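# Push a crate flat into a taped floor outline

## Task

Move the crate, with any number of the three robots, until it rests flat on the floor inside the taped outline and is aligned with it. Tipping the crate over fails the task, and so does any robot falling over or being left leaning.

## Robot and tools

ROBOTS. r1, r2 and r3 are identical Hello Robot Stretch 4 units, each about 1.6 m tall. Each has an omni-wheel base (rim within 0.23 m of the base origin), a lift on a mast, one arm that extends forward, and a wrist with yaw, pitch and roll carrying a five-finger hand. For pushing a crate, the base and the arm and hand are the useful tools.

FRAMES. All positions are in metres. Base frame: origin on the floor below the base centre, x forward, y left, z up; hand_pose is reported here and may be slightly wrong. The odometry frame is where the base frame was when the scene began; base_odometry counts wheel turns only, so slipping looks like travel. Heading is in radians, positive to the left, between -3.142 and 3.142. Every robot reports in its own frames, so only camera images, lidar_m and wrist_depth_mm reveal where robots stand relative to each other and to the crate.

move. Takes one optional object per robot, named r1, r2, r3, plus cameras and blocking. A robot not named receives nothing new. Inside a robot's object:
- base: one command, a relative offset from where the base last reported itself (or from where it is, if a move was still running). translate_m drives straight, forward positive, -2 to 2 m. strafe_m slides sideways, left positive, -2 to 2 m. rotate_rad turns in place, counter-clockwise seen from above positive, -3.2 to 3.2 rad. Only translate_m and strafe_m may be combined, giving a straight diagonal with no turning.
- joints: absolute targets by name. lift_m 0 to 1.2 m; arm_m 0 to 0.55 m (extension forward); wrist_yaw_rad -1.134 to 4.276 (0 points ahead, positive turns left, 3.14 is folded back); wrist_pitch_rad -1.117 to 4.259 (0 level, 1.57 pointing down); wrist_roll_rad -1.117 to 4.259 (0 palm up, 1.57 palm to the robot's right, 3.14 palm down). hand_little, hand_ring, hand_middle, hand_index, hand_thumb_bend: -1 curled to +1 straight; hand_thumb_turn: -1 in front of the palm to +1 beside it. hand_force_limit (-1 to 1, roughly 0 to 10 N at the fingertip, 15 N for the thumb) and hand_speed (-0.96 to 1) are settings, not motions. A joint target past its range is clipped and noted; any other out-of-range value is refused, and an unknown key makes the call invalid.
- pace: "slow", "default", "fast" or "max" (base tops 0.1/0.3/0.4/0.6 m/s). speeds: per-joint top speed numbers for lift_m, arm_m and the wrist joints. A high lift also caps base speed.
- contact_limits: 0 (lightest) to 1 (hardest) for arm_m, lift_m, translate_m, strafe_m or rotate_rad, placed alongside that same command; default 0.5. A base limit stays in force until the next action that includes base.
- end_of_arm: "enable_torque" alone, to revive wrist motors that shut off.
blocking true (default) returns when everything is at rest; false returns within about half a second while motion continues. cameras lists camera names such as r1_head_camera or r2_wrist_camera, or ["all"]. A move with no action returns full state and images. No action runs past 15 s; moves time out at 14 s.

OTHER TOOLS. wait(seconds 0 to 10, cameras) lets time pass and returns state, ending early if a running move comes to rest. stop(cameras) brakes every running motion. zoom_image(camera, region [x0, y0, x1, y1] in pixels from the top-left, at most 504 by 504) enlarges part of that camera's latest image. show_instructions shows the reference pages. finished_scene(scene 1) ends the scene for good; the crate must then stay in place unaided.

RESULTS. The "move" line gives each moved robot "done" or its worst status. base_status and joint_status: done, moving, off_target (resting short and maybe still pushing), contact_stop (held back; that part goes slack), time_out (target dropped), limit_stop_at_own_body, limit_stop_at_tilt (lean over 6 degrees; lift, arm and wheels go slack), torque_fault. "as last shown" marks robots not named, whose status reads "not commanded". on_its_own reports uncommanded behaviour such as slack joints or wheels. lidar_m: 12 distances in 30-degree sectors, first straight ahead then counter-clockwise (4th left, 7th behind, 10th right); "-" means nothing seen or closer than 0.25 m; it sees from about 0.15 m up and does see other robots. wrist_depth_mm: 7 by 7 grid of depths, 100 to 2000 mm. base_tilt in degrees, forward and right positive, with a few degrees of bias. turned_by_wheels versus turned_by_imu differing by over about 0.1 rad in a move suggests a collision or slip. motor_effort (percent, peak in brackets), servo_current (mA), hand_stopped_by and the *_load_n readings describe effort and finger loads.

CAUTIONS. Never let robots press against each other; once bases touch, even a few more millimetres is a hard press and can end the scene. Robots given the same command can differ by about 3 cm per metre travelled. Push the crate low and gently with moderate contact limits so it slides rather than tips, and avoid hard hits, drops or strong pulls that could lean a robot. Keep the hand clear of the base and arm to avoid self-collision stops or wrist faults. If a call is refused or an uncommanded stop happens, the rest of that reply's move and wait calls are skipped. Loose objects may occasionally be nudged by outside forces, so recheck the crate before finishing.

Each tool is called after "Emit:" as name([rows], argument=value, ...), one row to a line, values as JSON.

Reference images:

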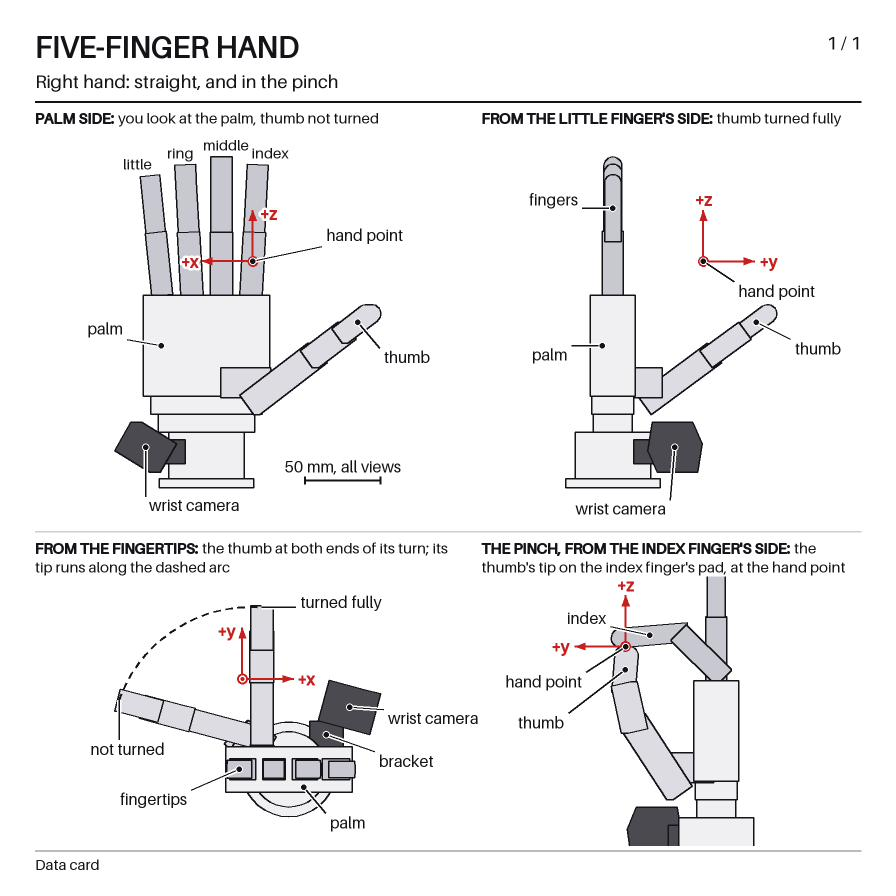

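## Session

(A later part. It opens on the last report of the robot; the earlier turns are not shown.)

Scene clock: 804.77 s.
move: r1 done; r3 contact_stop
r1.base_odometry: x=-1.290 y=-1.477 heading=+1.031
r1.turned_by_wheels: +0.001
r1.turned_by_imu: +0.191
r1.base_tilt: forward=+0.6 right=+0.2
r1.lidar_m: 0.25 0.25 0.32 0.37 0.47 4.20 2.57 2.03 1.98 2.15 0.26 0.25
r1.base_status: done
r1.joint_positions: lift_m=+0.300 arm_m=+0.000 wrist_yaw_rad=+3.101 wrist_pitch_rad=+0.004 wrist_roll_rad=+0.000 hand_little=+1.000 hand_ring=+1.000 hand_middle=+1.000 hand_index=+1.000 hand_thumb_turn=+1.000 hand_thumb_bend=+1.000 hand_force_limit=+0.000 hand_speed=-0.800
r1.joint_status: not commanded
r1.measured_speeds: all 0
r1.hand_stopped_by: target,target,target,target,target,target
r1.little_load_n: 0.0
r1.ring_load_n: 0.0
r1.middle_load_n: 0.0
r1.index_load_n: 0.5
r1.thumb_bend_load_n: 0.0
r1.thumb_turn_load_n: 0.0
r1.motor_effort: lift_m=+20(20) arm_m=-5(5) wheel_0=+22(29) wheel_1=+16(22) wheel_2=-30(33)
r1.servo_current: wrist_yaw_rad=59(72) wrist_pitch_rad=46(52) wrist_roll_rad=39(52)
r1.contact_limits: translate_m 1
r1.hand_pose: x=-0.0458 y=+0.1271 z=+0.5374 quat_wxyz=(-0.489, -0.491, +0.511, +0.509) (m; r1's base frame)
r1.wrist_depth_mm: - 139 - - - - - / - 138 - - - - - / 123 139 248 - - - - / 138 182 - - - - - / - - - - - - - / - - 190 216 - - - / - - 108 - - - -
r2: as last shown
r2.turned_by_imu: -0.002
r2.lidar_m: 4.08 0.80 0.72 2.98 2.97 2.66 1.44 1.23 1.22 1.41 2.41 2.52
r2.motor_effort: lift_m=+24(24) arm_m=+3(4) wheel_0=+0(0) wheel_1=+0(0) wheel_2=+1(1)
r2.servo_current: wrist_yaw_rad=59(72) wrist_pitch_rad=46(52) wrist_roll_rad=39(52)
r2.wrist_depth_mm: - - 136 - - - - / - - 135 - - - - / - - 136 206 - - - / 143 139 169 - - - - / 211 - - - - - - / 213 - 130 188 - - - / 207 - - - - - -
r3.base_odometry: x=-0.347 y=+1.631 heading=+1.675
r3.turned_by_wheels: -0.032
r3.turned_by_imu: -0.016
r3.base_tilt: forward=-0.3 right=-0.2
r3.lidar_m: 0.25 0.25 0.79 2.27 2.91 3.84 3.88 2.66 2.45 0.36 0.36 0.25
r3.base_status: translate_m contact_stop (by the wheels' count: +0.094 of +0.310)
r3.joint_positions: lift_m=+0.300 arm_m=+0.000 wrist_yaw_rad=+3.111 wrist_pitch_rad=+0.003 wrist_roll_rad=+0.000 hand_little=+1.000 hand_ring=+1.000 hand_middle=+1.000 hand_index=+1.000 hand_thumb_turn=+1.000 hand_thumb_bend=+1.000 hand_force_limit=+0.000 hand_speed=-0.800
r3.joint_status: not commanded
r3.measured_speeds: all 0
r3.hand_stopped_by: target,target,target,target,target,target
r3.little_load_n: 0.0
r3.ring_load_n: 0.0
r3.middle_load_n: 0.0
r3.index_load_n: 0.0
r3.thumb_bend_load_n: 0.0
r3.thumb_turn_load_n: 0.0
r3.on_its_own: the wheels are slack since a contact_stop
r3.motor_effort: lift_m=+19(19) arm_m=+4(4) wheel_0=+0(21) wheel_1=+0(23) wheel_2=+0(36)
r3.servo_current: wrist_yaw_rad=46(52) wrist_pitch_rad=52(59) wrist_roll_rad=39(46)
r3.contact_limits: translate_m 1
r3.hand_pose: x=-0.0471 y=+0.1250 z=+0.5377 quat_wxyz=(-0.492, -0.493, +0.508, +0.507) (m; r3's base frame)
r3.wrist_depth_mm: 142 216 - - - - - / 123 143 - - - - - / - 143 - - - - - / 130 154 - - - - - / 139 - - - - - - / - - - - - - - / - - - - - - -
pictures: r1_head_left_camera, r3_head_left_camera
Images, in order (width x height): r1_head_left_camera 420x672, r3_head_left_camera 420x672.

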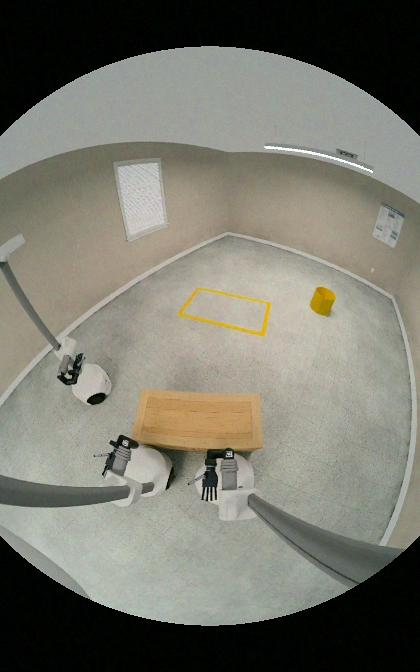

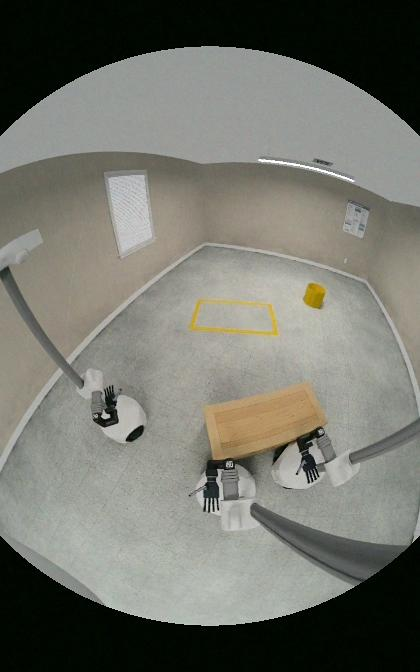

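Emit:
move(r1={"base": {"translate_m": -0.06}, "pace": "slow", "contact_limits": {"translate_m": 1.0}})

Emit:
move(r1={"base": {"rotate_rad": -0.12}, "pace": "slow"}, r3={"base": {"translate_m": 0.16}, "pace": "default", "contact_limits": {"translate_m": 1.0}}, cameras=["r1_head_left_camera", "r3_head_left_camera"])

Scene clock: 905.53 s.
move: r1 done
r1.base_odometry: x=-1.321 y=-1.529 heading=+1.031
r1.turned_by_wheels: +0.000
r1.turned_by_imu: -0.002
r1.base_tilt: forward=+0.6 right=+0.2
r1.lidar_m: 0.25 0.28 0.39 0.39 4.22 4.12 2.52 1.98 1.96 2.12 3.13 0.26
r1.base_status: done
r1.joint_positions: lift_m=+0.300 arm_m=+0.000 wrist_yaw_rad=+3.101 wrist_pitch_rad=+0.004 wrist_roll_rad=+0.000 hand_little=+1.000 hand_ring=+1.000 hand_middle=+1.000 hand_index=+1.000 hand_thumb_turn=+1.000 hand_thumb_bend=+1.000 hand_force_limit=+0.000 hand_speed=-0.800
r1.joint_status: not commanded
r1.measured_speeds: all 0
r1.hand_stopped_by: target,target,target,target,target,target
r1.little_load_n: 0.0
r1.ring_load_n: 0.0
r1.middle_load_n: 0.0
r1.index_load_n: 0.0
r1.thumb_bend_load_n: 0.0
r1.thumb_turn_load_n: 0.0
r1.motor_effort: lift_m=+20(20) arm_m=-5(5) wheel_0=-4(20) wheel_1=-2(15) wheel_2=+1(30)
r1.servo_current: wrist_yaw_rad=52(72) wrist_pitch_rad=39(46) wrist_roll_rad=46(46)
r1.contact_limits: translate_m 1
r1.hand_pose: x=-0.0458 y=+0.1271 z=+0.5374 quat_wxyz=(-0.489, -0.491, +0.511, +0.509) (m; r1's base frame)
r1.wrist_depth_mm: - 139 - - - - - / - 139 - - - - - / 124 139 252 - - - - / 138 175 - - - - - / - - - - - - - / - - 189 216 - - - / - - 108 - - - -
r2, r3: as last shown
r2.turned_by_imu: -0.001
r2.lidar_m: 4.11 0.79 0.71 2.98 2.98 2.67 1.46 1.22 1.21 1.42 2.43 2.52
r2.servo_current: wrist_yaw_rad=39(78) wrist_pitch_rad=39(52) wrist_roll_rad=26(46)
r2.wrist_depth_mm: - - 136 - - - - / - - 135 - - - - / - - 136 206 - - - / 143 139 169 - - - - / 211 - - - - - - / 213 - 131 188 - - - / 208 - - - - - -
r3.turned_by_wheels: +0.000
r3.turned_by_imu: +0.001
r3.lidar_m: 0.25 0.25 0.78 2.23 2.90 3.83 3.93 2.65 0.47 0.35 0.39 0.25
r3.thumb_bend_load_n: -0.5
r3.on_its_own: the wheels are slack since a contact_stop
r3.motor_effort: lift_m=+19(19) arm_m=+4(4) wheel_0=+0(0) wheel_1=+0(0) wheel_2=+0(1)
r3.servo_current: wrist_yaw_rad=20(52) wrist_pitch_rad=52(59) wrist_roll_rad=39(46)
r3.contact_limits: translate_m 1
pictures: none

Scene clock: 906.83 s.
move: r1 done; r3 contact_stop
r1.base_odometry: x=-1.321 y=-1.529 heading=+0.911
r1.turned_by_wheels: -0.120
r1.turned_by_imu: -0.117
r1.base_tilt: forward=+0.6 right=+0.3
r1.lidar_m: 0.25 0.26 0.36 0.40 0.47 4.13 2.90 2.05 1.95 2.02 2.74 0.26
r1.base_status: done
r1.joint_positions: lift_m=+0.300 arm_m=+0.000 wrist_yaw_rad=+3.101 wrist_pitch_rad=+0.004 wrist_roll_rad=+0.000 hand_little=+1.000 hand_ring=+1.000 hand_middle=+1.000 hand_index=+1.000 hand_thumb_turn=+1.000 hand_thumb_bend=+1.000 hand_force_limit=+0.000 hand_speed=-0.800
r1.joint_status: not commanded
r1.measured_speeds: all 0
r1.hand_stopped_by: target,target,target,target,target,target
r1.little_load_n: 0.0
r1.ring_load_n: 0.0
r1.middle_load_n: 0.0
r1.index_load_n: 0.5
r1.thumb_bend_load_n: 0.0
r1.thumb_turn_load_n: 0.0
r1.motor_effort: lift_m=+20(20) arm_m=-4(5) wheel_0=+3(6) wheel_1=+1(7) wheel_2=+1(5)
r1.servo_current: wrist_yaw_rad=52(65) wrist_pitch_rad=33(46) wrist_roll_rad=39(46)
r1.hand_pose: x=-0.0458 y=+0.1271 z=+0.5374 quat_wxyz=(-0.489, -0.491, +0.511, +0.509) (m; r1's base frame)
r1.wrist_depth_mm: - 139 - - - - - / - 138 - - - - - / 124 139 252 - - - - / 138 175 - - - - - / - - - - - - - / - - 189 216 - - - / - - 108 - - - -
r2: as last shown
r2.turned_by_imu: +0.000
r2.lidar_m: 4.10 0.76 0.72 2.99 2.97 2.68 1.46 1.23 1.22 1.42 2.44 2.54
r2.servo_current: wrist_yaw_rad=39(78) wrist_pitch_rad=46(52) wrist_roll_rad=33(46)
r2.wrist_depth_mm: - - 137 - - - - / - - 135 - - - - / - - 136 206 - - - / 143 139 170 - - - - / 211 - - - - - - / 214 - 131 188 - - - / 208 - - - - - -
r3.base_odometry: x=-0.370 y=+1.635 heading=+1.704
r3.turned_by_wheels: +0.029
r3.turned_by_imu: +0.098
r3.base_tilt: forward=-0.2 right=-0.2
r3.lidar_m: 0.25 0.79 0.75 2.28 3.15 3.82 3.63 2.56 0.47 0.39 0.31 0.25
r3.base_status: translate_m contact_stop (by the wheels' count: +0.006 of +0.160)
r3.joint_positions: lift_m=+0.300 arm_m=+0.000 wrist_yaw_rad=+3.111 wrist_pitch_rad=+0.003 wrist_roll_rad=+0.000 hand_little=+1.000 hand_ring=+1.000 hand_middle=+1.000 hand_index=+1.000 hand_thumb_turn=+1.000 hand_thumb_bend=+1.000 hand_force_limit=+0.000 hand_speed=-0.800
r3.joint_status: not commanded
r3.measured_speeds: all 0
r3.hand_stopped_by: target,target,target,target,target,target
r3.little_load_n: 0.0
r3.ring_load_n: 0.0
r3.middle_load_n: 0.0
r3.index_load_n: 0.0
r3.thumb_bend_load_n: 0.0
r3.thumb_turn_load_n: 0.0
r3.on_its_own: the wheels are slack since a contact_stop
r3.motor_effort: lift_m=+19(19) arm_m=+4(4) wheel_0=+0(25) wheel_1=+0(29) wheel_2=+0(36)
r3.servo_current: wrist_yaw_rad=46(46) wrist_pitch_rad=46(59) wrist_roll_rad=39(46)
r3.contact_limits: translate_m 1
r3.hand_pose: x=-0.0471 y=+0.1250 z=+0.5377 quat_wxyz=(-0.492, -0.493, +0.508, +0.507) (m; r3's base frame)
r3.wrist_depth_mm: 142 218 - - - - - / 125 143 - - - - - / - 143 - - - - - / 131 163 - - - - - / 139 - - - - - - / - - - - - - - / - - - - - - -
pictures: r1_head_left_camera, r3_head_left_camera
Images, in order (width x height): r1_head_left_camera 420x672, r3_head_left_camera 420x672.

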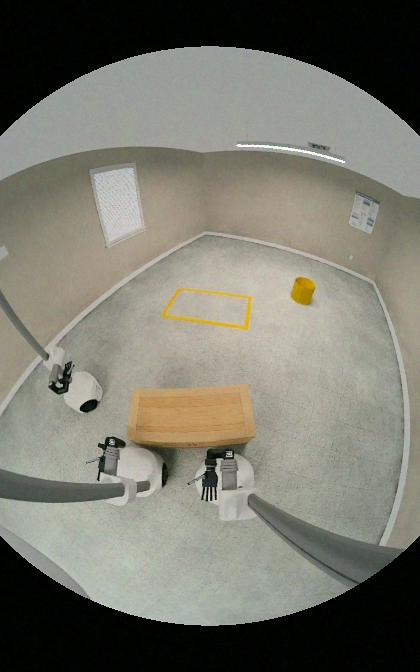

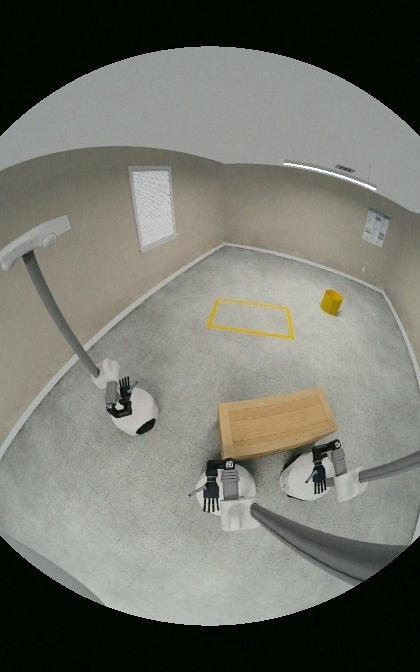

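Emit:
move(r3={"base": {"translate_m": -0.03}, "pace": "slow", "contact_limits": {"translate_m": 1.0}})

Emit:
move(r3={"base": {"strafe_m": -0.02}, "pace": "slow", "contact_limits": {"strafe_m": 1.0}})

Emit:
move(r3={"base": {"rotate_rad": -0.45}, "pace": "slow", "contact_limits": {"rotate_rad": 1.0}})

Emit:
move(r3={"base": {"translate_m": 0.13, "strafe_m": 0.075}, "pace": "slow", "contact_limits": {"translate_m": 1.0}}, cameras=["r3_head_left_camera", "r1_head_left_camera"])

Scene clock: 978.60 s.
move: r3 done
r1, r2: as last shown
r1.turned_by_wheels: +0.000
r1.turned_by_imu: -0.001
r1.base_tilt: forward=+0.5 right=+0.3
r1.lidar_m: 0.26 0.25 0.37 0.41 0.47 4.15 2.87 2.06 1.95 2.04 2.75 0.27
r1.index_load_n: 0.0
r1.motor_effort: lift_m=+20(20) arm_m=-5(5) wheel_0=+3(4) wheel_1=+1(1) wheel_2=+1(2)
r1.servo_current: wrist_yaw_rad=46(65) wrist_pitch_rad=39(52) wrist_roll_rad=33(46)
r1.wrist_depth_mm: - 139 - - - - - / - 138 - - - - - / 124 139 252 - - - - / 138 176 - - - - - / - - - - - - - / - - 190 216 - - - / - - 108 - - - -
r2.turned_by_imu: -0.001
r2.base_tilt: forward=+0.6 right=-0.7
r2.lidar_m: 4.08 0.80 0.72 2.98 2.97 2.67 1.46 1.24 1.23 1.41 2.40 2.52
r2.motor_effort: lift_m=+24(24) arm_m=+4(4) wheel_0=+0(0) wheel_1=+0(0) wheel_2=+1(1)
r2.servo_current: wrist_yaw_rad=39(72) wrist_pitch_rad=39(59) wrist_roll_rad=33(52)
r2.wrist_depth_mm: - - 136 - - - - / - - 135 - - - - / - - 136 206 - - - / 143 139 169 - - - - / 211 - - - - - - / 214 - 131 188 - - - / 208 - - - - - -
r3.base_odometry: x=-0.366 y=+1.605 heading=+1.704
r3.turned_by_wheels: +0.000
r3.turned_by_imu: +0.001
r3.base_tilt: forward=-0.2 right=-0.2
r3.lidar_m: 0.25 0.77 0.78 2.27 3.14 3.81 3.63 2.57 0.50 0.39 0.36 0.25
r3.base_status: done
r3.joint_positions: lift_m=+0.300 arm_m=+0.000 wrist_yaw_rad=+3.111 wrist_pitch_rad=+0.003 wrist_roll_rad=+0.000 hand_little=+1.000 hand_ring=+1.000 hand_middle=+1.000 hand_index=+1.000 hand_thumb_turn=+1.000 hand_thumb_bend=+1.000 hand_force_limit=+0.000 hand_speed=-0.800
r3.joint_status: not commanded
r3.measured_speeds: all 0
r3.hand_stopped_by: target,target,target,target,target,target
r3.little_load_n: 0.0
r3.ring_load_n: 0.0
r3.middle_load_n: -0.5
r3.index_load_n: 0.0
r3.thumb_bend_load_n: 0.0
r3.thumb_turn_load_n: 0.0
r3.motor_effort: lift_m=+19(19) arm_m=+4(4) wheel_0=-1(5) wheel_1=-3(7) wheel_2=+2(6)
r3.servo_current: wrist_yaw_rad=33(52) wrist_pitch_rad=52(59) wrist_roll_rad=39(46)
r3.contact_limits: translate_m 1
r3.hand_pose: x=-0.0471 y=+0.1250 z=+0.5377 quat_wxyz=(-0.492, -0.493, +0.508, +0.507) (m; r3's base frame)
r3.wrist_depth_mm: 142 219 - - - - - / 125 143 - - - - - / - 143 - - - - - / 131 163 - - - - - / 139 - - - - - - / - - - - - - - / - - - - - - -
pictures: none

Scene clock: 979.70 s.
move: r3 done
r1, r2: as last shown
r1.turned_by_imu: +0.000
r1.lidar_m: 0.25 0.27 0.37 0.40 0.46 4.15 2.90 2.08 1.96 2.02 2.75 0.28
r1.thumb_bend_load_n: -0.5
r1.motor_effort: lift_m=+20(20) arm_m=-5(5) wheel_0=+3(4) wheel_1=+1(1) wheel_2=+2(2)
r1.servo_current: wrist_yaw_rad=59(65) wrist_pitch_rad=33(46) wrist_roll_rad=26(46)
r1.wrist_depth_mm: - 139 - - - - - / - 139 - - - - - / 124 139 252 - - - - / 137 175 - - - - - / - - - - - - - / - - 190 217 - - - / - - 108 - - - -
r2.turned_by_imu: +0.000
r2.lidar_m: 4.11 0.79 0.69 3.00 2.96 2.68 1.49 1.23 1.24 1.41 2.42 2.51
r2.servo_current: wrist_yaw_rad=33(59) wrist_pitch_rad=39(59) wrist_roll_rad=39(46)
r2.wrist_depth_mm: - - 136 - - - - / - - 135 - - - - / - - 136 206 - - - / 143 138 169 - - - - / 211 - - - - - - / 213 - 131 188 - - - / 208 - - - - - -
r3.base_odometry: x=-0.346 y=+1.608 heading=+1.704
r3.turned_by_wheels: +0.000
r3.turned_by_imu: +0.000
r3.base_tilt: forward=-0.3 right=-0.1
r3.lidar_m: 0.25 0.80 0.78 2.31 3.14 3.82 3.64 2.57 0.48 0.37 0.36 0.25
r3.base_status: done
r3.joint_positions: lift_m=+0.300 arm_m=+0.000 wrist_yaw_rad=+3.111 wrist_pitch_rad=+0.003 wrist_roll_rad=+0.000 hand_little=+1.000 hand_ring=+1.000 hand_middle=+1.000 hand_index=+1.000 hand_thumb_turn=+1.000 hand_thumb_bend=+1.000 hand_force_limit=+0.000 hand_speed=-0.800
r3.joint_status: not commanded
r3.measured_speeds: all 0
r3.hand_stopped_by: target,target,target,target,target,target
r3.little_load_n: 0.0
r3.ring_load_n: 0.0
r3.middle_load_n: 0.0
r3.index_load_n: 0.0
r3.thumb_bend_load_n: 0.0
r3.thumb_turn_load_n: 0.0
r3.motor_effort: lift_m=+19(19) arm_m=+4(4) wheel_0=+1(6) wheel_1=-3(10) wheel_2=+0(1)
r3.servo_current: wrist_yaw_rad=33(46) wrist_pitch_rad=52(59) wrist_roll_rad=39(46)
r3.contact_limits: strafe_m 1
r3.hand_pose: x=-0.0471 y=+0.1250 z=+0.5377 quat_wxyz=(-0.492, -0.493, +0.508, +0.507) (m; r3's base frame)
r3.wrist_depth_mm: 143 219 - - - - - / 126 143 - - - - - / - 143 - - - - - / 124 163 - - - - - / 139 - - - - - - / - - - - - - - / - - - - - - -
pictures: none

Scene clock: 981.33 s.
move: r3 done
r1, r2: as last shown
r1.turned_by_imu: -0.001
r1.base_tilt: forward=+0.6 right=+0.3
r1.lidar_m: 0.25 0.25 0.36 0.38 0.47 4.15 2.87 2.07 1.96 2.04 2.73 0.27
r1.thumb_bend_load_n: 0.0
r1.servo_current: wrist_yaw_rad=39(65) wrist_pitch_rad=39(46) wrist_roll_rad=46(46)
r1.wrist_depth_mm: - 139 - - - - - / - 139 - - - - - / 124 139 253 - - - - / 138 175 - - - - - / - - - - - - - / - - 189 216 - - - / - - 108 - - - -
r2.base_tilt: forward=+0.7 right=-0.7
r2.lidar_m: 4.09 0.79 0.69 3.00 2.97 2.69 1.47 1.24 1.23 1.42 2.42 2.53
r2.servo_current: wrist_yaw_rad=59(59) wrist_pitch_rad=46(59) wrist_roll_rad=20(46)
r2.wrist_depth_mm: - - 136 - - - - / - - 135 - - - - / - - 136 206 - - - / 143 139 169 - - - - / 211 - - - - - - / 213 - 131 188 - - - / 208 - - - - - -
r3.base_odometry: x=-0.346 y=+1.608 heading=+1.254
r3.turned_by_wheels: -0.449
r3.turned_by_imu: -0.440
r3.base_tilt: forward=-0.2 right=-0.2
r3.lidar_m: 0.25 0.25 0.79 0.78 2.40 3.44 2.04 3.32 2.48 0.43 0.38 0.35
r3.base_status: done
r3.joint_positions: lift_m=+0.300 arm_m=+0.000 wrist_yaw_rad=+3.111 wrist_pitch_rad=+0.003 wrist_roll_rad=+0.000 hand_little=+1.000 hand_ring=+1.000 hand_middle=+1.000 hand_index=+1.000 hand_thumb_turn=+1.000 hand_thumb_bend=+1.000 hand_force_limit=+0.000 hand_speed=-0.800
r3.joint_status: not commanded
r3.measured_speeds: all 0
r3.hand_stopped_by: target,target,target,target,target,target
r3.little_load_n: 0.0
r3.ring_load_n: 0.0
r3.middle_load_n: 0.0
r3.index_load_n: 0.0
r3.thumb_bend_load_n: 0.0
r3.thumb_turn_load_n: 0.0
r3.motor_effort: lift_m=+19(19) arm_m=+4(4) wheel_0=+1(5) wheel_1=+3(8) wheel_2=+2(6)
r3.servo_current: wrist_yaw_rad=33(52) wrist_pitch_rad=52(59) wrist_roll_rad=39(46)
r3.contact_limits: rotate_rad 1
r3.hand_pose: x=-0.0471 y=+0.1250 z=+0.5377 quat_wxyz=(-0.492, -0.493, +0.508, +0.507) (m; r3's base frame)
r3.wrist_depth_mm: 142 220 - - - - - / 120 143 - - - - - / - 144 - - - - - / 131 161 - - - - - / 139 - - - - - - / - - - - - - - / - - - - - - -
pictures: none

Scene clock: 983.07 s.
move: r3 contact_stop
r1, r2: as last shown
r1.base_tilt: forward=+0.5 right=+0.3
r1.lidar_m: 0.26 0.28 0.37 0.40 0.58 4.14 2.88 2.03 1.95 2.02 2.77 0.28
r1.servo_current: wrist_yaw_rad=59(65) wrist_pitch_rad=39(52) wrist_roll_rad=33(52)
r1.wrist_depth_mm: - 138 - - - - - / - 138 - - - - - / 124 139 252 - - - - / 138 175 - - - - - / - - - - - - - / - - 190 217 - - - / - - 108 - - - -
r2.base_tilt: forward=+0.6 right=-0.7
r2.lidar_m: 4.10 0.76 0.71 2.98 2.97 2.66 1.44 1.23 1.24 1.43 2.40 2.51
r2.little_load_n: 0.5
r2.servo_current: wrist_yaw_rad=33(65) wrist_pitch_rad=46(52) wrist_roll_rad=33(46)
r2.wrist_depth_mm: - - 136 - - - - / - - 135 - - - - / - - 136 206 - - - / 143 139 169 - - - - / 211 - - - - - - / 213 - 131 188 - - - / 207 - - - - - -
r3.base_odometry: x=-0.367 y=+1.669 heading=+1.206
r3.turned_by_wheels: -0.048
r3.turned_by_imu: -0.048
r3.base_tilt: forward=-0.1 right=-0.2
r3.lidar_m: 0.25 0.25 0.78 0.75 2.27 3.18 2.11 3.55 2.59 0.40 0.35 0.28
r3.base_status: translate_m contact_stop (by the wheels' count: +0.051 of +0.130); strafe_m contact_stop (by the wheels' count: +0.039 of +0.075)
r3.joint_positions: lift_m=+0.300 arm_m=+0.000 wrist_yaw_rad=+3.110 wrist_pitch_rad=+0.003 wrist_roll_rad=+0.000 hand_little=+1.000 hand_ring=+1.000 hand_middle=+1.000 hand_index=+1.000 hand_thumb_turn=+1.000 hand_thumb_bend=+1.000 hand_force_limit=+0.000 hand_speed=-0.800
r3.joint_status: not commanded
r3.measured_speeds: all 0
r3.hand_stopped_by: target,target,target,target,target,target
r3.little_load_n: 0.0
r3.ring_load_n: 0.0
r3.middle_load_n: 0.0
r3.index_load_n: 0.0
r3.thumb_bend_load_n: 0.0
r3.thumb_turn_load_n: 0.0
r3.on_its_own: the wheels are slack since a contact_stop
r3.motor_effort: lift_m=+19(19) arm_m=+4(4) wheel_0=+0(6) wheel_1=+0(25) wheel_2=+0(33)
r3.servo_current: wrist_yaw_rad=33(59) wrist_pitch_rad=46(59) wrist_roll_rad=46(52)
r3.contact_limits: translate_m 1
r3.hand_pose: x=-0.0470 y=+0.1251 z=+0.5377 quat_wxyz=(-0.491, -0.493, +0.509, +0.507) (m; r3's base frame)
r3.wrist_depth_mm: - 220 - - - - - / - 142 - - - - - / - 141 231 - - - - / 124 156 270 - - - - / 138 - - - - - - / - - - - - - - / - - - - - - -
pictures: r1_head_left_camera, r3_head_left_camera
Images, in order (width x height): r1_head_left_camera 420x672, r3_head_left_camera 420x672.

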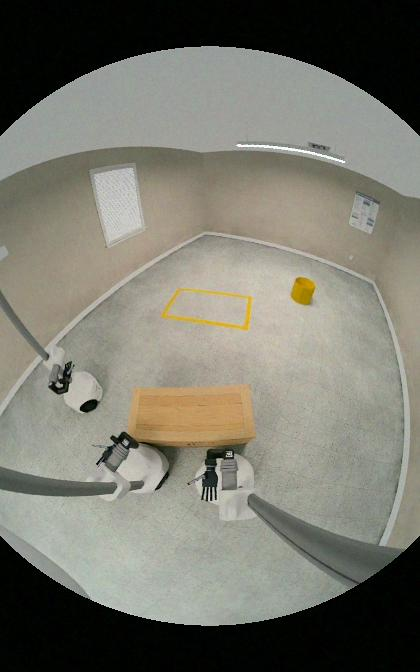

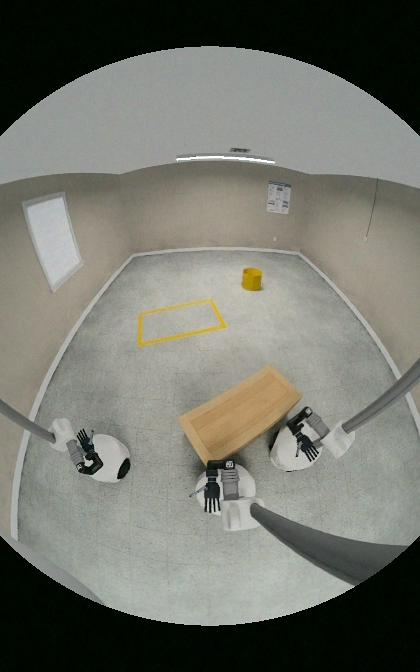

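Emit:
move(r1={"base": {"translate_m": 0.06}, "pace": "slow", "contact_limits": {"translate_m": 0.3}})

Emit:
move(r1={"base": {"translate_m": 0.1, "strafe_m": 0.005}, "pace": "slow", "contact_limits": {"translate_m": 1.0}}, r3={"base": {"translate_m": 0.086, "strafe_m": 0.051}, "pace": "slow", "contact_limits": {"translate_m": 1.0}}, cameras=["r3_head_left_camera", "r1_head_left_camera"])

Scene clock: 1003.67 s.
move: r1 contact_stop
r1.base_odometry: x=-1.290 y=-1.482 heading=+0.913
r1.turned_by_wheels: +0.001
r1.turned_by_imu: +0.007
r1.base_tilt: forward=+0.6 right=+0.3
r1.lidar_m: 0.25 0.25 0.31 0.38 0.49 4.17 2.93 2.06 1.98 2.04 2.85 0.25
r1.base_status: translate_m contact_stop (by the wheels' count: +0.056 of +0.060)
r1.joint_positions: lift_m=+0.300 arm_m=+0.000 wrist_yaw_rad=+3.101 wrist_pitch_rad=+0.004 wrist_roll_rad=+0.000 hand_little=+1.000 hand_ring=+1.000 hand_middle=+1.000 hand_index=+1.000 hand_thumb_turn=+1.000 hand_thumb_bend=+1.000 hand_force_limit=+0.000 hand_speed=-0.800
r1.joint_status: not commanded
r1.measured_speeds: all 0
r1.hand_stopped_by: target,target,target,target,target,target
r1.little_load_n: 0.0
r1.ring_load_n: 0.0
r1.middle_load_n: 0.0
r1.index_load_n: 0.0
r1.thumb_bend_load_n: 0.0
r1.thumb_turn_load_n: 0.0
r1.on_its_own: the wheels are slack since a contact_stop
r1.motor_effort: lift_m=+20(20) arm_m=-5(5) wheel_0=+0(20) wheel_1=+0(15) wheel_2=+0(22)
r1.servo_current: wrist_yaw_rad=39(78) wrist_pitch_rad=39(52) wrist_roll_rad=39(46)
r1.contact_limits: translate_m 0.3
r1.hand_pose: x=-0.0458 y=+0.1271 z=+0.5374 quat_wxyz=(-0.489, -0.491, +0.511, +0.509) (m; r1's base frame)
r1.wrist_depth_mm: - 138 - - - - - / - 138 - - - - - / 122 139 252 - - - - / 138 171 - - - - - / - - - - - - - / - - 190 216 - - - / - - 108 - - - -
r2.base_odometry: x=+0.570 y=+0.111 heading=+0.470
r2.turned_by_wheels: +0.000
r2.turned_by_imu: -0.001
r2.base_tilt: forward=+0.6 right=-0.7
r2.lidar_m: 4.10 0.75 0.72 2.98 2.98 2.68 1.47 1.24 1.23 1.45 2.43 2.52
r2.base_status: not commanded
r2.joint_positions: lift_m=+0.291 arm_m=+0.000 wrist_yaw_rad=+3.223 wrist_pitch_rad=+0.004 wrist_roll_rad=+0.000 hand_little=+1.000 hand_ring=+1.000 hand_middle=+1.000 hand_index=+1.000 hand_thumb_turn=+1.000 hand_thumb_bend=+1.000 hand_force_limit=+0.000 hand_speed=-0.800
r2.joint_status: not commanded
r2.measured_speeds: all 0
r2.hand_stopped_by: target,target,target,target,target,target
r2.little_load_n: 0.0
r2.ring_load_n: 0.0
r2.middle_load_n: 0.0
r2.index_load_n: 0.0
r2.thumb_bend_load_n: 0.0
r2.thumb_turn_load_n: -0.5
r2.motor_effort: lift_m=+24(24) arm_m=+3(4) wheel_0=+0(0) wheel_1=+0(0) wheel_2=+1(1)
r2.servo_current: wrist_yaw_rad=65(65) wrist_pitch_rad=46(52) wrist_roll_rad=26(52)
r2.hand_pose: x=-0.0597 y=+0.0997 z=+0.5285 quat_wxyz=(-0.519, -0.521, +0.480, +0.478) (m; r2's base frame)
r2.wrist_depth_mm: - - 136 - - - - / - - 135 - - - - / - - 136 207 - - - / 143 139 169 - - - - / 211 - - - - - - / 213 - 131 188 - - - / 208 - - - - - -
r3: as last shown
r3.turned_by_wheels: +0.000
r3.turned_by_imu: +0.002
r3.base_tilt: forward=-0.4 right=-0.1
r3.lidar_m: 0.25 0.25 0.79 0.73 2.29 3.16 2.10 3.54 2.59 0.46 0.38 0.26
r3.on_its_own: the wheels are slack since a contact_stop
r3.motor_effort: lift_m=+19(19) arm_m=+4(4) wheel_0=+0(0) wheel_1=+0(0) wheel_2=+0(0)
r3.servo_current: wrist_yaw_rad=46(52) wrist_pitch_rad=59(59) wrist_roll_rad=39(52)
r3.contact_limits: translate_m 1
r3.wrist_depth_mm: - 221 - - - - - / - 142 - - - - - / - 142 247 - - - - / 124 156 271 - - - - / 138 - - - - - - / - - - - - - - / - - - - - - -
pictures: none

not run: a stop that you did not command came earlier in this reply.

Emit:
move(r1={"base": {"translate_m": 0.1, "strafe_m": 0.005}, "pace": "slow", "contact_limits": {"translate_m": 1.0}}, r3={"base": {"translate_m": 0.086, "strafe_m": 0.051}, "pace": "slow", "contact_limits": {"translate_m": 1.0}}, cameras=["r3_head_left_camera", "r1_head_left_camera"])

Scene clock: 1010.57 s.
move: r1 done; r3 done
r1.base_odometry: x=-1.233 y=-1.401 heading=+0.914
r1.turned_by_wheels: +0.001
r1.turned_by_imu: +0.034
r1.base_tilt: forward=+0.6 right=+0.3
r1.lidar_m: 0.25 0.25 0.31 0.38 0.51 4.27 2.90 2.12 2.02 2.16 0.29 0.25
r1.base_status: done
r1.joint_positions: lift_m=+0.300 arm_m=+0.000 wrist_yaw_rad=+3.101 wrist_pitch_rad=+0.004 wrist_roll_rad=+0.000 hand_little=+1.000 hand_ring=+1.000 hand_middle=+1.000 hand_index=+1.000 hand_thumb_turn=+1.000 hand_thumb_bend=+1.000 hand_force_limit=+0.000 hand_speed=-0.800
r1.joint_status: not commanded
r1.measured_speeds: all 0
r1.hand_stopped_by: target,target,target,target,target,target
r1.little_load_n: 0.0
r1.ring_load_n: 0.0
r1.middle_load_n: 0.0
r1.index_load_n: 0.0
r1.thumb_bend_load_n: 0.5
r1.thumb_turn_load_n: 0.0
r1.motor_effort: lift_m=+20(20) arm_m=-4(5) wheel_0=+22(30) wheel_1=+11(20) wheel_2=-18(24)
r1.servo_current: wrist_yaw_rad=59(72) wrist_pitch_rad=39(52) wrist_roll_rad=39(59)
r1.contact_limits: translate_m 1
r1.hand_pose: x=-0.0458 y=+0.1271 z=+0.5374 quat_wxyz=(-0.489, -0.491, +0.511, +0.509) (m; r1's base frame)
r1.wrist_depth_mm: - 138 - - - - - / - 138 - - - - - / 118 139 247 - - - - / 138 168 - - - - - / - - - - - - - / - - 189 216 - - - / - - 108 - - - -
r2: as last shown
r2.base_tilt: forward=+0.7 right=-0.7
r2.lidar_m: 4.10 0.68 0.71 0.70 2.97 2.65 1.46 1.22 1.24 1.44 2.43 2.52
r2.index_load_n: -0.5
r2.thumb_turn_load_n: 0.0
r2.servo_current: wrist_yaw_rad=46(78) wrist_pitch_rad=39(52) wrist_roll_rad=20(52)
r2.wrist_depth_mm: - - 136 - - - - / - - 135 - - - - / - - 136 206 - - - / 143 139 169 - - - - / 211 - - - - - - / 213 - 130 188 - - - / 208 - - - - - -
r3.base_odometry: x=-0.384 y=+1.767 heading=+1.204
r3.turned_by_wheels: -0.002
r3.turned_by_imu: -0.001
r3.base_tilt: forward=-0.3 right=-0.1
r3.lidar_m: 0.25 0.26 0.80 0.69 2.25 3.11 2.19 3.63 2.62 0.41 0.36 0.30
r3.base_status: done
r3.joint_positions: lift_m=+0.300 arm_m=+0.000 wrist_yaw_rad=+3.110 wrist_pitch_rad=+0.003 wrist_roll_rad=+0.000 hand_little=+1.000 hand_ring=+1.000 hand_middle=+1.000 hand_index=+1.000 hand_thumb_turn=+1.000 hand_thumb_bend=+1.000 hand_force_limit=+0.000 hand_speed=-0.800
r3.joint_status: not commanded
r3.measured_speeds: all 0
r3.hand_stopped_by: target,target,target,target,target,target
r3.little_load_n: 0.0
r3.ring_load_n: 0.0
r3.middle_load_n: 0.0
r3.index_load_n: 0.0
r3.thumb_bend_load_n: 0.0
r3.thumb_turn_load_n: 0.0
r3.motor_effort: lift_m=+19(19) arm_m=+4(4) wheel_0=-15(18) wheel_1=+16(36) wheel_2=-22(37)
r3.servo_current: wrist_yaw_rad=39(52) wrist_pitch_rad=52(59) wrist_roll_rad=39(46)
r3.contact_limits: translate_m 1
r3.hand_pose: x=-0.0470 y=+0.1251 z=+0.5377 quat_wxyz=(-0.491, -0.493, +0.509, +0.507) (m; r3's base frame)
r3.wrist_depth_mm: - 220 - - - - - / - 142 - - - - - / - 141 231 - - - - / 124 156 270 - - - - / 138 - - - - - - / - - - - - - - / - - - - - - -
pictures: r1_head_left_camera, r3_head_left_camera
Images, in order (width x height): r1_head_left_camera 420x672, r3_head_left_camera 420x672.

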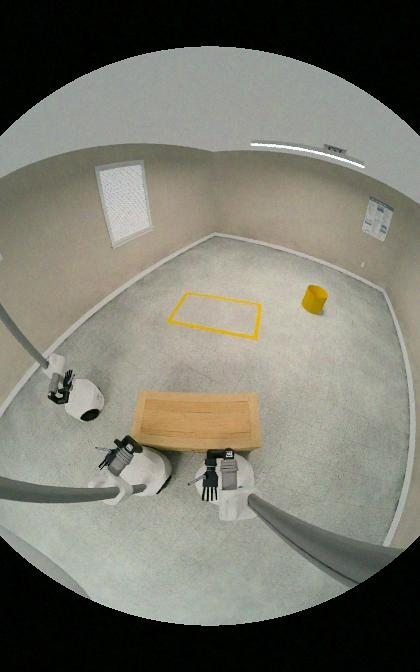

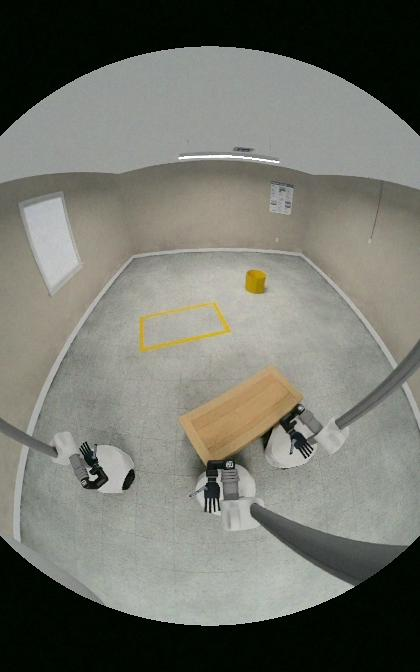

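Emit:
move(r1={"base": {"translate_m": 0.07, "strafe_m": -0.005}, "pace": "slow", "contact_limits": {"translate_m": 1.0}}, r3={"base": {"translate_m": 0.11, "strafe_m": 0.05}, "pace": "default", "contact_limits": {"translate_m": 1.0}}, cameras=["r3_head_left_camera", "r1_head_left_camera"])

Scene clock: 1065.90 s.
move: r1 done; r3 contact_stop
r1.base_odometry: x=-1.187 y=-1.349 heading=+0.914
r1.turned_by_wheels: +0.000
r1.turned_by_imu: +0.083
r1.base_tilt: forward=+0.6 right=+0.3
r1.lidar_m: 0.25 0.25 0.29 0.37 0.48 4.27 2.71 2.14 2.09 2.25 0.29 0.25
r1.base_status: done
r1.joint_positions: lift_m=+0.300 arm_m=+0.000 wrist_yaw_rad=+3.101 wrist_pitch_rad=+0.004 wrist_roll_rad=+0.000 hand_little=+1.000 hand_ring=+1.000 hand_middle=+1.000 hand_index=+1.000 hand_thumb_turn=+1.000 hand_thumb_bend=+1.000 hand_force_limit=+0.000 hand_speed=-0.800
r1.joint_status: not commanded
r1.measured_speeds: all 0
r1.hand_stopped_by: target,target,target,target,target,target
r1.little_load_n: 0.0
r1.ring_load_n: 0.0
r1.middle_load_n: 0.0
r1.index_load_n: 0.0
r1.thumb_bend_load_n: 0.0
r1.thumb_turn_load_n: 0.0
r1.motor_effort: lift_m=+20(20) arm_m=-5(5) wheel_0=+20(26) wheel_1=+18(25) wheel_2=-32(37)
r1.servo_current: wrist_yaw_rad=65(78) wrist_pitch_rad=39(46) wrist_roll_rad=52(52)
r1.contact_limits: translate_m 1
r1.hand_pose: x=-0.0458 y=+0.1271 z=+0.5374 quat_wxyz=(-0.489, -0.491, +0.511, +0.509) (m; r1's base frame)
r1.wrist_depth_mm: - 138 - - - - - / - 137 - - - - - / - 138 224 - - - - / 137 168 - - - - - / - - - - - - - / - - 190 216 - - - / - - 108 - - - -
r2: as last shown
r2.lidar_m: 4.09 0.69 0.69 0.71 2.99 2.67 1.46 1.23 1.24 1.40 2.43 2.51
r2.index_load_n: 0.0
r2.thumb_turn_load_n: -0.5
r2.motor_effort: lift_m=+24(25) arm_m=+4(4) wheel_0=+0(0) wheel_1=+0(0) wheel_2=+1(1)
r2.servo_current: wrist_yaw_rad=33(72) wrist_pitch_rad=39(59) wrist_roll_rad=33(52)
r2.wrist_depth_mm: - - 136 - - - - / - - 135 - - - - / - - 136 206 - - - / 143 139 169 - - - - / 211 - - - - - - / 214 - 131 188 - - - / 208 - - - - - -
r3.base_odometry: x=-0.389 y=+1.779 heading=+1.177
r3.turned_by_wheels: -0.028
r3.turned_by_imu: -0.025
r3.base_tilt: forward=-0.2 right=-0.2
r3.lidar_m: 0.25 0.25 0.81 0.68 2.21 2.96 2.20 3.74 2.68 0.45 0.36 0.29
r3.base_status: translate_m contact_stop (by the wheels' count: +0.009 of +0.110); strafe_m contact_stop (by the wheels' count: +0.009 of +0.050)
r3.joint_positions: lift_m=+0.300 arm_m=+0.000 wrist_yaw_rad=+3.110 wrist_pitch_rad=+0.003 wrist_roll_rad=+0.000 hand_little=+1.000 hand_ring=+1.000 hand_middle=+1.000 hand_index=+1.000 hand_thumb_turn=+1.000 hand_thumb_bend=+1.000 hand_force_limit=+0.000 hand_speed=-0.800
r3.joint_status: not commanded
r3.measured_speeds: all 0
r3.hand_stopped_by: target,target,target,target,target,target
r3.little_load_n: 0.0
r3.ring_load_n: 0.0
r3.middle_load_n: 0.0
r3.index_load_n: 0.0
r3.thumb_bend_load_n: 0.0
r3.thumb_turn_load_n: 0.0
r3.on_its_own: the wheels are slack since a contact_stop
r3.motor_effort: lift_m=+19(19) arm_m=+4(4) wheel_0=+0(13) wheel_1=+0(34) wheel_2=+0(37)
r3.servo_current: wrist_yaw_rad=39(52) wrist_pitch_rad=52(59) wrist_roll_rad=39(52)
r3.contact_limits: translate_m 1
r3.hand_pose: x=-0.0470 y=+0.1251 z=+0.5377 quat_wxyz=(-0.491, -0.493, +0.509, +0.507) (m; r3's base frame)
r3.wrist_depth_mm: 142 223 - - - - - / - 142 - - - - - / - 142 252 - - - - / 125 157 276 - - - - / 138 - - - - - - / - - - - - - - / - - - - - - -
pictures: r1_head_left_camera, r3_head_left_camera
Images, in order (width x height): r1_head_left_camera 420x672, r3_head_left_camera 420x672.

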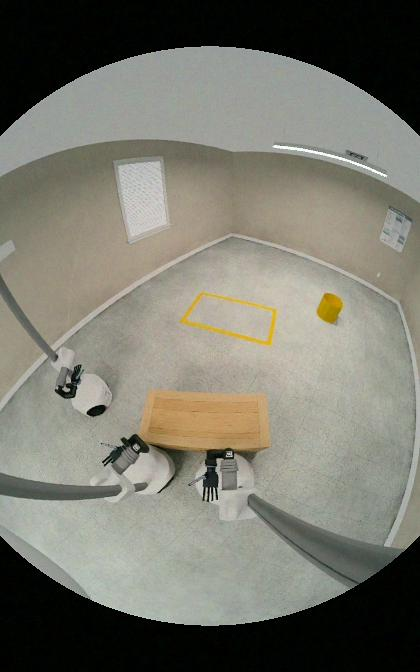

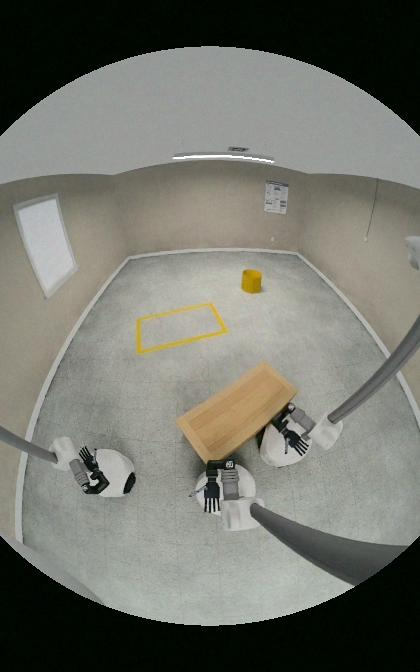

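Emit:
move(r1={"base": {"translate_m": -0.03}, "pace": "slow", "contact_limits": {"translate_m": 1.0}}, r3={"base": {"translate_m": -0.034, "strafe_m": -0.021}, "pace": "slow", "contact_limits": {"translate_m": 1.0}})

Emit:
move(r1={"base": {"strafe_m": -0.075}, "pace": "slow", "contact_limits": {"strafe_m": 1.0}})

Emit:
move(r3={"base": {"translate_m": 0.042, "strafe_m": -0.068}, "pace": "slow", "contact_limits": {"translate_m": 1.0}}, cameras=["r3_head_left_camera", "r1_head_left_camera"])

Scene clock: 1112.97 s.
move: r1 done; r3 done
r1.base_odometry: x=-1.206 y=-1.373 heading=+0.914
r1.turned_by_wheels: +0.000
r1.turned_by_imu: -0.001
r1.base_tilt: forward=+0.6 right=+0.4
r1.lidar_m: 0.25 0.25 0.37 0.36 0.47 4.28 2.68 2.11 2.07 2.24 0.33 0.25
r1.base_status: done
r1.joint_positions: lift_m=+0.300 arm_m=+0.000 wrist_yaw_rad=+3.101 wrist_pitch_rad=+0.004 wrist_roll_rad=+0.000 hand_little=+1.000 hand_ring=+1.000 hand_middle=+1.000 hand_index=+1.000 hand_thumb_turn=+1.000 hand_thumb_bend=+1.000 hand_force_limit=+0.000 hand_speed=-0.800
r1.joint_status: not commanded
r1.measured_speeds: all 0
r1.hand_stopped_by: target,target,target,target,target,target
r1.little_load_n: 0.0
r1.ring_load_n: 0.0
r1.middle_load_n: 0.0
r1.index_load_n: 0.0
r1.thumb_bend_load_n: 0.0
r1.thumb_turn_load_n: 0.0
r1.motor_effort: lift_m=+20(20) arm_m=-4(5) wheel_0=-2(18) wheel_1=-1(17) wheel_2=+3(32)
r1.servo_current: wrist_yaw_rad=52(65) wrist_pitch_rad=39(46) wrist_roll_rad=46(52)
r1.contact_limits: translate_m 1
r1.hand_pose: x=-0.0458 y=+0.1271 z=+0.5374 quat_wxyz=(-0.489, -0.491, +0.511, +0.509) (m; r1's base frame)
r1.wrist_depth_mm: - 138 - - - - - / - 138 - - - - - / - 138 223 - - - - / 138 172 - - - - - / - - - - - - - / - - 189 217 - - - / - - 108 - - - -
r2: as last shown
r2.base_tilt: forward=+0.6 right=-0.7
r2.lidar_m: 4.09 0.71 0.72 0.70 2.99 2.67 1.47 1.23 1.22 1.43 2.40 2.51
r2.thumb_turn_load_n: 0.0
r2.motor_effort: lift_m=+24(24) arm_m=+3(4) wheel_0=+0(0) wheel_1=+0(0) wheel_2=+1(1)
r2.servo_current: wrist_yaw_rad=20(59) wrist_pitch_rad=46(59) wrist_roll_rad=26(46)
r2.wrist_depth_mm: - - 136 - - - - / - - 135 - - - - / - - 136 206 - - - / 143 139 169 - - - - / 211 - - - - - - / 213 - 131 188 - - - / 208 - - - - - -
r3.base_odometry: x=-0.383 y=+1.740 heading=+1.177
r3.turned_by_wheels: +0.000
r3.turned_by_imu: +0.001
r3.base_tilt: forward=-0.3 right=-0.2
r3.lidar_m: 0.25 0.25 0.79 0.67 2.22 3.02 2.13 3.73 2.65 0.48 0.35 0.35
r3.base_status: done
r3.joint_positions: lift_m=+0.300 arm_m=+0.000 wrist_yaw_rad=+3.110 wrist_pitch_rad=+0.003 wrist_roll_rad=+0.000 hand_little=+1.000 hand_ring=+1.000 hand_middle=+1.000 hand_index=+1.000 hand_thumb_turn=+1.000 hand_thumb_bend=+1.000 hand_force_limit=+0.000 hand_speed=-0.800
r3.joint_status: not commanded
r3.measured_speeds: all 0
r3.hand_stopped_by: target,target,target,target,target,target
r3.little_load_n: 0.0
r3.ring_load_n: 0.0
r3.middle_load_n: 0.0
r3.index_load_n: 0.0
r3.thumb_bend_load_n: 0.0
r3.thumb_turn_load_n: 0.0
r3.motor_effort: lift_m=+19(19) arm_m=+4(4) wheel_0=+1(3) wheel_1=-4(8) wheel_2=+1(6)
r3.servo_current: wrist_yaw_rad=33(52) wrist_pitch_rad=52(59) wrist_roll_rad=39(46)
r3.contact_limits: translate_m 1
r3.hand_pose: x=-0.0470 y=+0.1251 z=+0.5377 quat_wxyz=(-0.491, -0.493, +0.509, +0.507) (m; r3's base frame)
r3.wrist_depth_mm: 142 223 - - - - - / - 142 - - - - - / - 142 251 - - - - / 125 158 274 - - - - / 138 - - - - - - / - - - - - - - / - - - - - - -
pictures: none

Scene clock: 1114.87 s.
move: r1 done
r1.base_odometry: x=-1.146 y=-1.419 heading=+0.914
r1.turned_by_wheels: +0.000
r1.turned_by_imu: -0.001
r1.base_tilt: forward=+0.6 right=+0.3
r1.lidar_m: 0.25 0.25 0.36 0.42 4.40 4.31 2.59 2.04 2.02 2.22 3.28 0.25
r1.base_status: done
r1.joint_positions: lift_m=+0.300 arm_m=+0.000 wrist_yaw_rad=+3.101 wrist_pitch_rad=+0.004 wrist_roll_rad=+0.000 hand_little=+1.000 hand_ring=+1.000 hand_middle=+1.000 hand_index=+1.000 hand_thumb_turn=+1.000 hand_thumb_bend=+1.000 hand_force_limit=+0.000 hand_speed=-0.800
r1.joint_status: not commanded
r1.measured_speeds: all 0
r1.hand_stopped_by: target,target,target,target,target,target
r1.little_load_n: 0.0
r1.ring_load_n: 0.0
r1.middle_load_n: 0.0
r1.index_load_n: 0.0
r1.thumb_bend_load_n: 0.0
r1.thumb_turn_load_n: 0.0
r1.motor_effort: lift_m=+20(20) arm_m=-5(5) wheel_0=+2(7) wheel_1=-1(9) wheel_2=+0(2)
r1.servo_current: wrist_yaw_rad=59(65) wrist_pitch_rad=46(52) wrist_roll_rad=39(59)
r1.contact_limits: strafe_m 1
r1.hand_pose: x=-0.0458 y=+0.1271 z=+0.5374 quat_wxyz=(-0.489, -0.491, +0.511, +0.509) (m; r1's base frame)
r1.wrist_depth_mm: - 138 - - - - - / - 138 - - - - - / - 138 230 - - - - / 138 173 - - - - - / - - - - - - - / - - 189 216 - - - / - - 108 - - - -
r2, r3: as last shown
r2.turned_by_imu: +0.000
r2.base_tilt: forward=+0.7 right=-0.6
r2.lidar_m: 4.08 0.69 0.71 0.69 2.98 2.66 1.44 1.23 1.22 1.41 2.42 2.51
r2.thumb_bend_load_n: 0.5
r2.servo_current: wrist_yaw_rad=65(78) wrist_pitch_rad=46(52) wrist_roll_rad=33(46)
r2.wrist_depth_mm: - - 136 - - - - / - - 135 - - - - / - - 136 206 - - - / 143 139 169 - - - - / 211 - - - - - - / 213 - 130 188 - - - / 208 - - - - - -
r3.base_tilt: forward=-0.3 right=-0.1
r3.lidar_m: 0.25 0.25 0.81 0.69 2.23 3.05 2.11 3.71 2.64 2.53 0.41 0.37
r3.motor_effort: lift_m=+19(19) arm_m=+4(4) wheel_0=+1(1) wheel_1=-3(3) wheel_2=+1(1)
r3.servo_current: wrist_yaw_rad=33(59) wrist_pitch_rad=46(59) wrist_roll_rad=39(46)
r3.contact_limits: translate_m 1
r3.wrist_depth_mm: 142 223 - - - - - / - 142 - - - - - / - 142 251 - - - - / 125 157 274 - - - - / 138 - - - - - - / - - - - - - - / - - - - - - -
pictures: none

Scene clock: 1116.93 s.
move: r3 done
r1, r2: as last shown
r1.base_tilt: forward=+0.6 right=+0.4
r1.lidar_m: 0.25 0.25 0.36 0.36 0.49 4.30 2.60 2.04 2.00 2.18 3.23 0.25
r1.ring_load_n: -0.5
r1.motor_effort: lift_m=+20(20) arm_m=-5(5) wheel_0=+2(3) wheel_1=-1(1) wheel_2=+0(0)
r1.servo_current: wrist_yaw_rad=46(72) wrist_pitch_rad=33(46) wrist_roll_rad=39(52)
r1.contact_limits: strafe_m 1
r1.wrist_depth_mm: - 138 - - - - - / - 138 - - - - - / - 138 231 - - - - / 138 172 - - - - - / - - - - - - - / - - 190 216 - - - / - - 108 - - - -
r2.turned_by_imu: -0.001
r2.base_tilt: forward=+0.7 right=-0.7
r2.lidar_m: 4.09 0.78 0.72 0.70 2.98 2.65 1.45 1.24 1.22 1.42 2.40 2.52
r2.thumb_bend_load_n: 0.0
r2.motor_effort: lift_m=+24(25) arm_m=+4(4) wheel_0=+0(0) wheel_1=+0(0) wheel_2=+1(1)
r2.servo_current: wrist_yaw_rad=39(72) wrist_pitch_rad=46(59) wrist_roll_rad=33(65)
r2.wrist_depth_mm: - - 136 - - - - / - - 135 - - - - / - - 136 206 - - - / 143 139 169 - - - - / 211 - - - - - - / 213 - 131 188 - - - / 208 - - - - - -
r3.base_odometry: x=-0.304 y=+1.752 heading=+1.176
r3.turned_by_wheels: +0.000
r3.turned_by_imu: +0.000
r3.base_tilt: forward=-0.3 right=-0.1
r3.lidar_m: 0.25 0.25 0.25 0.76 2.29 3.13 2.17 3.61 2.61 0.48 0.35 0.34
r3.base_status: done
r3.joint_positions: lift_m=+0.300 arm_m=+0.000 wrist_yaw_rad=+3.110 wrist_pitch_rad=+0.003 wrist_roll_rad=+0.000 hand_little=+1.000 hand_ring=+1.000 hand_middle=+1.000 hand_index=+1.000 hand_thumb_turn=+1.000 hand_thumb_bend=+1.000 hand_force_limit=+0.000 hand_speed=-0.800
r3.joint_status: not commanded
r3.measured_speeds: all 0
r3.hand_stopped_by: target,target,target,target,target,target
r3.little_load_n: 0.0
r3.ring_load_n: 0.0
r3.middle_load_n: 0.0
r3.index_load_n: 0.0
r3.thumb_bend_load_n: 0.0
r3.thumb_turn_load_n: 0.0
r3.motor_effort: lift_m=+19(19) arm_m=+4(4) wheel_0=+1(7) wheel_1=-2(7) wheel_2=-3(5)
r3.servo_current: wrist_yaw_rad=33(52) wrist_pitch_rad=46(59) wrist_roll_rad=39(46)
r3.contact_limits: translate_m 1
r3.hand_pose: x=-0.0470 y=+0.1251 z=+0.5377 quat_wxyz=(-0.491, -0.493, +0.509, +0.507) (m; r3's base frame)
r3.wrist_depth_mm: 142 222 - - - - - / - 142 - - - - - / - 142 251 - - - - / 125 157 274 - - - - / 138 - - - - - - / - - - - - - - / - - - - - - -
pictures: r1_head_left_camera, r3_head_left_camera
Images, in order (width x height): r1_head_left_camera 420x672, r3_head_left_camera 420x672.

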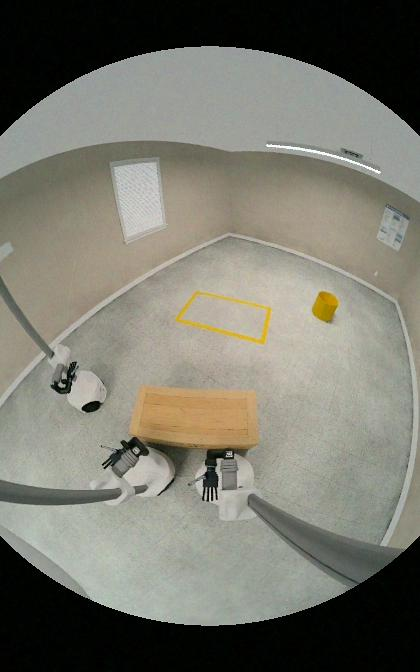

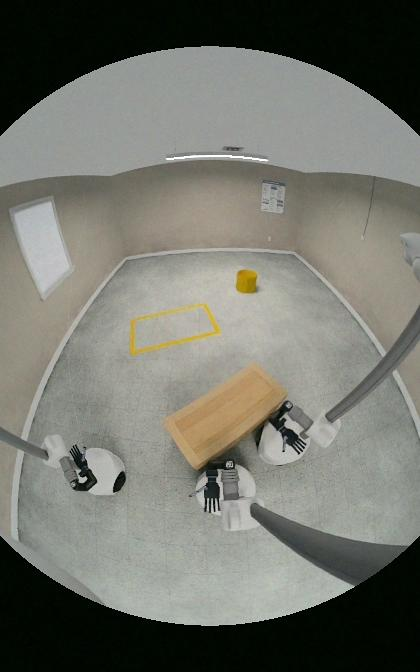

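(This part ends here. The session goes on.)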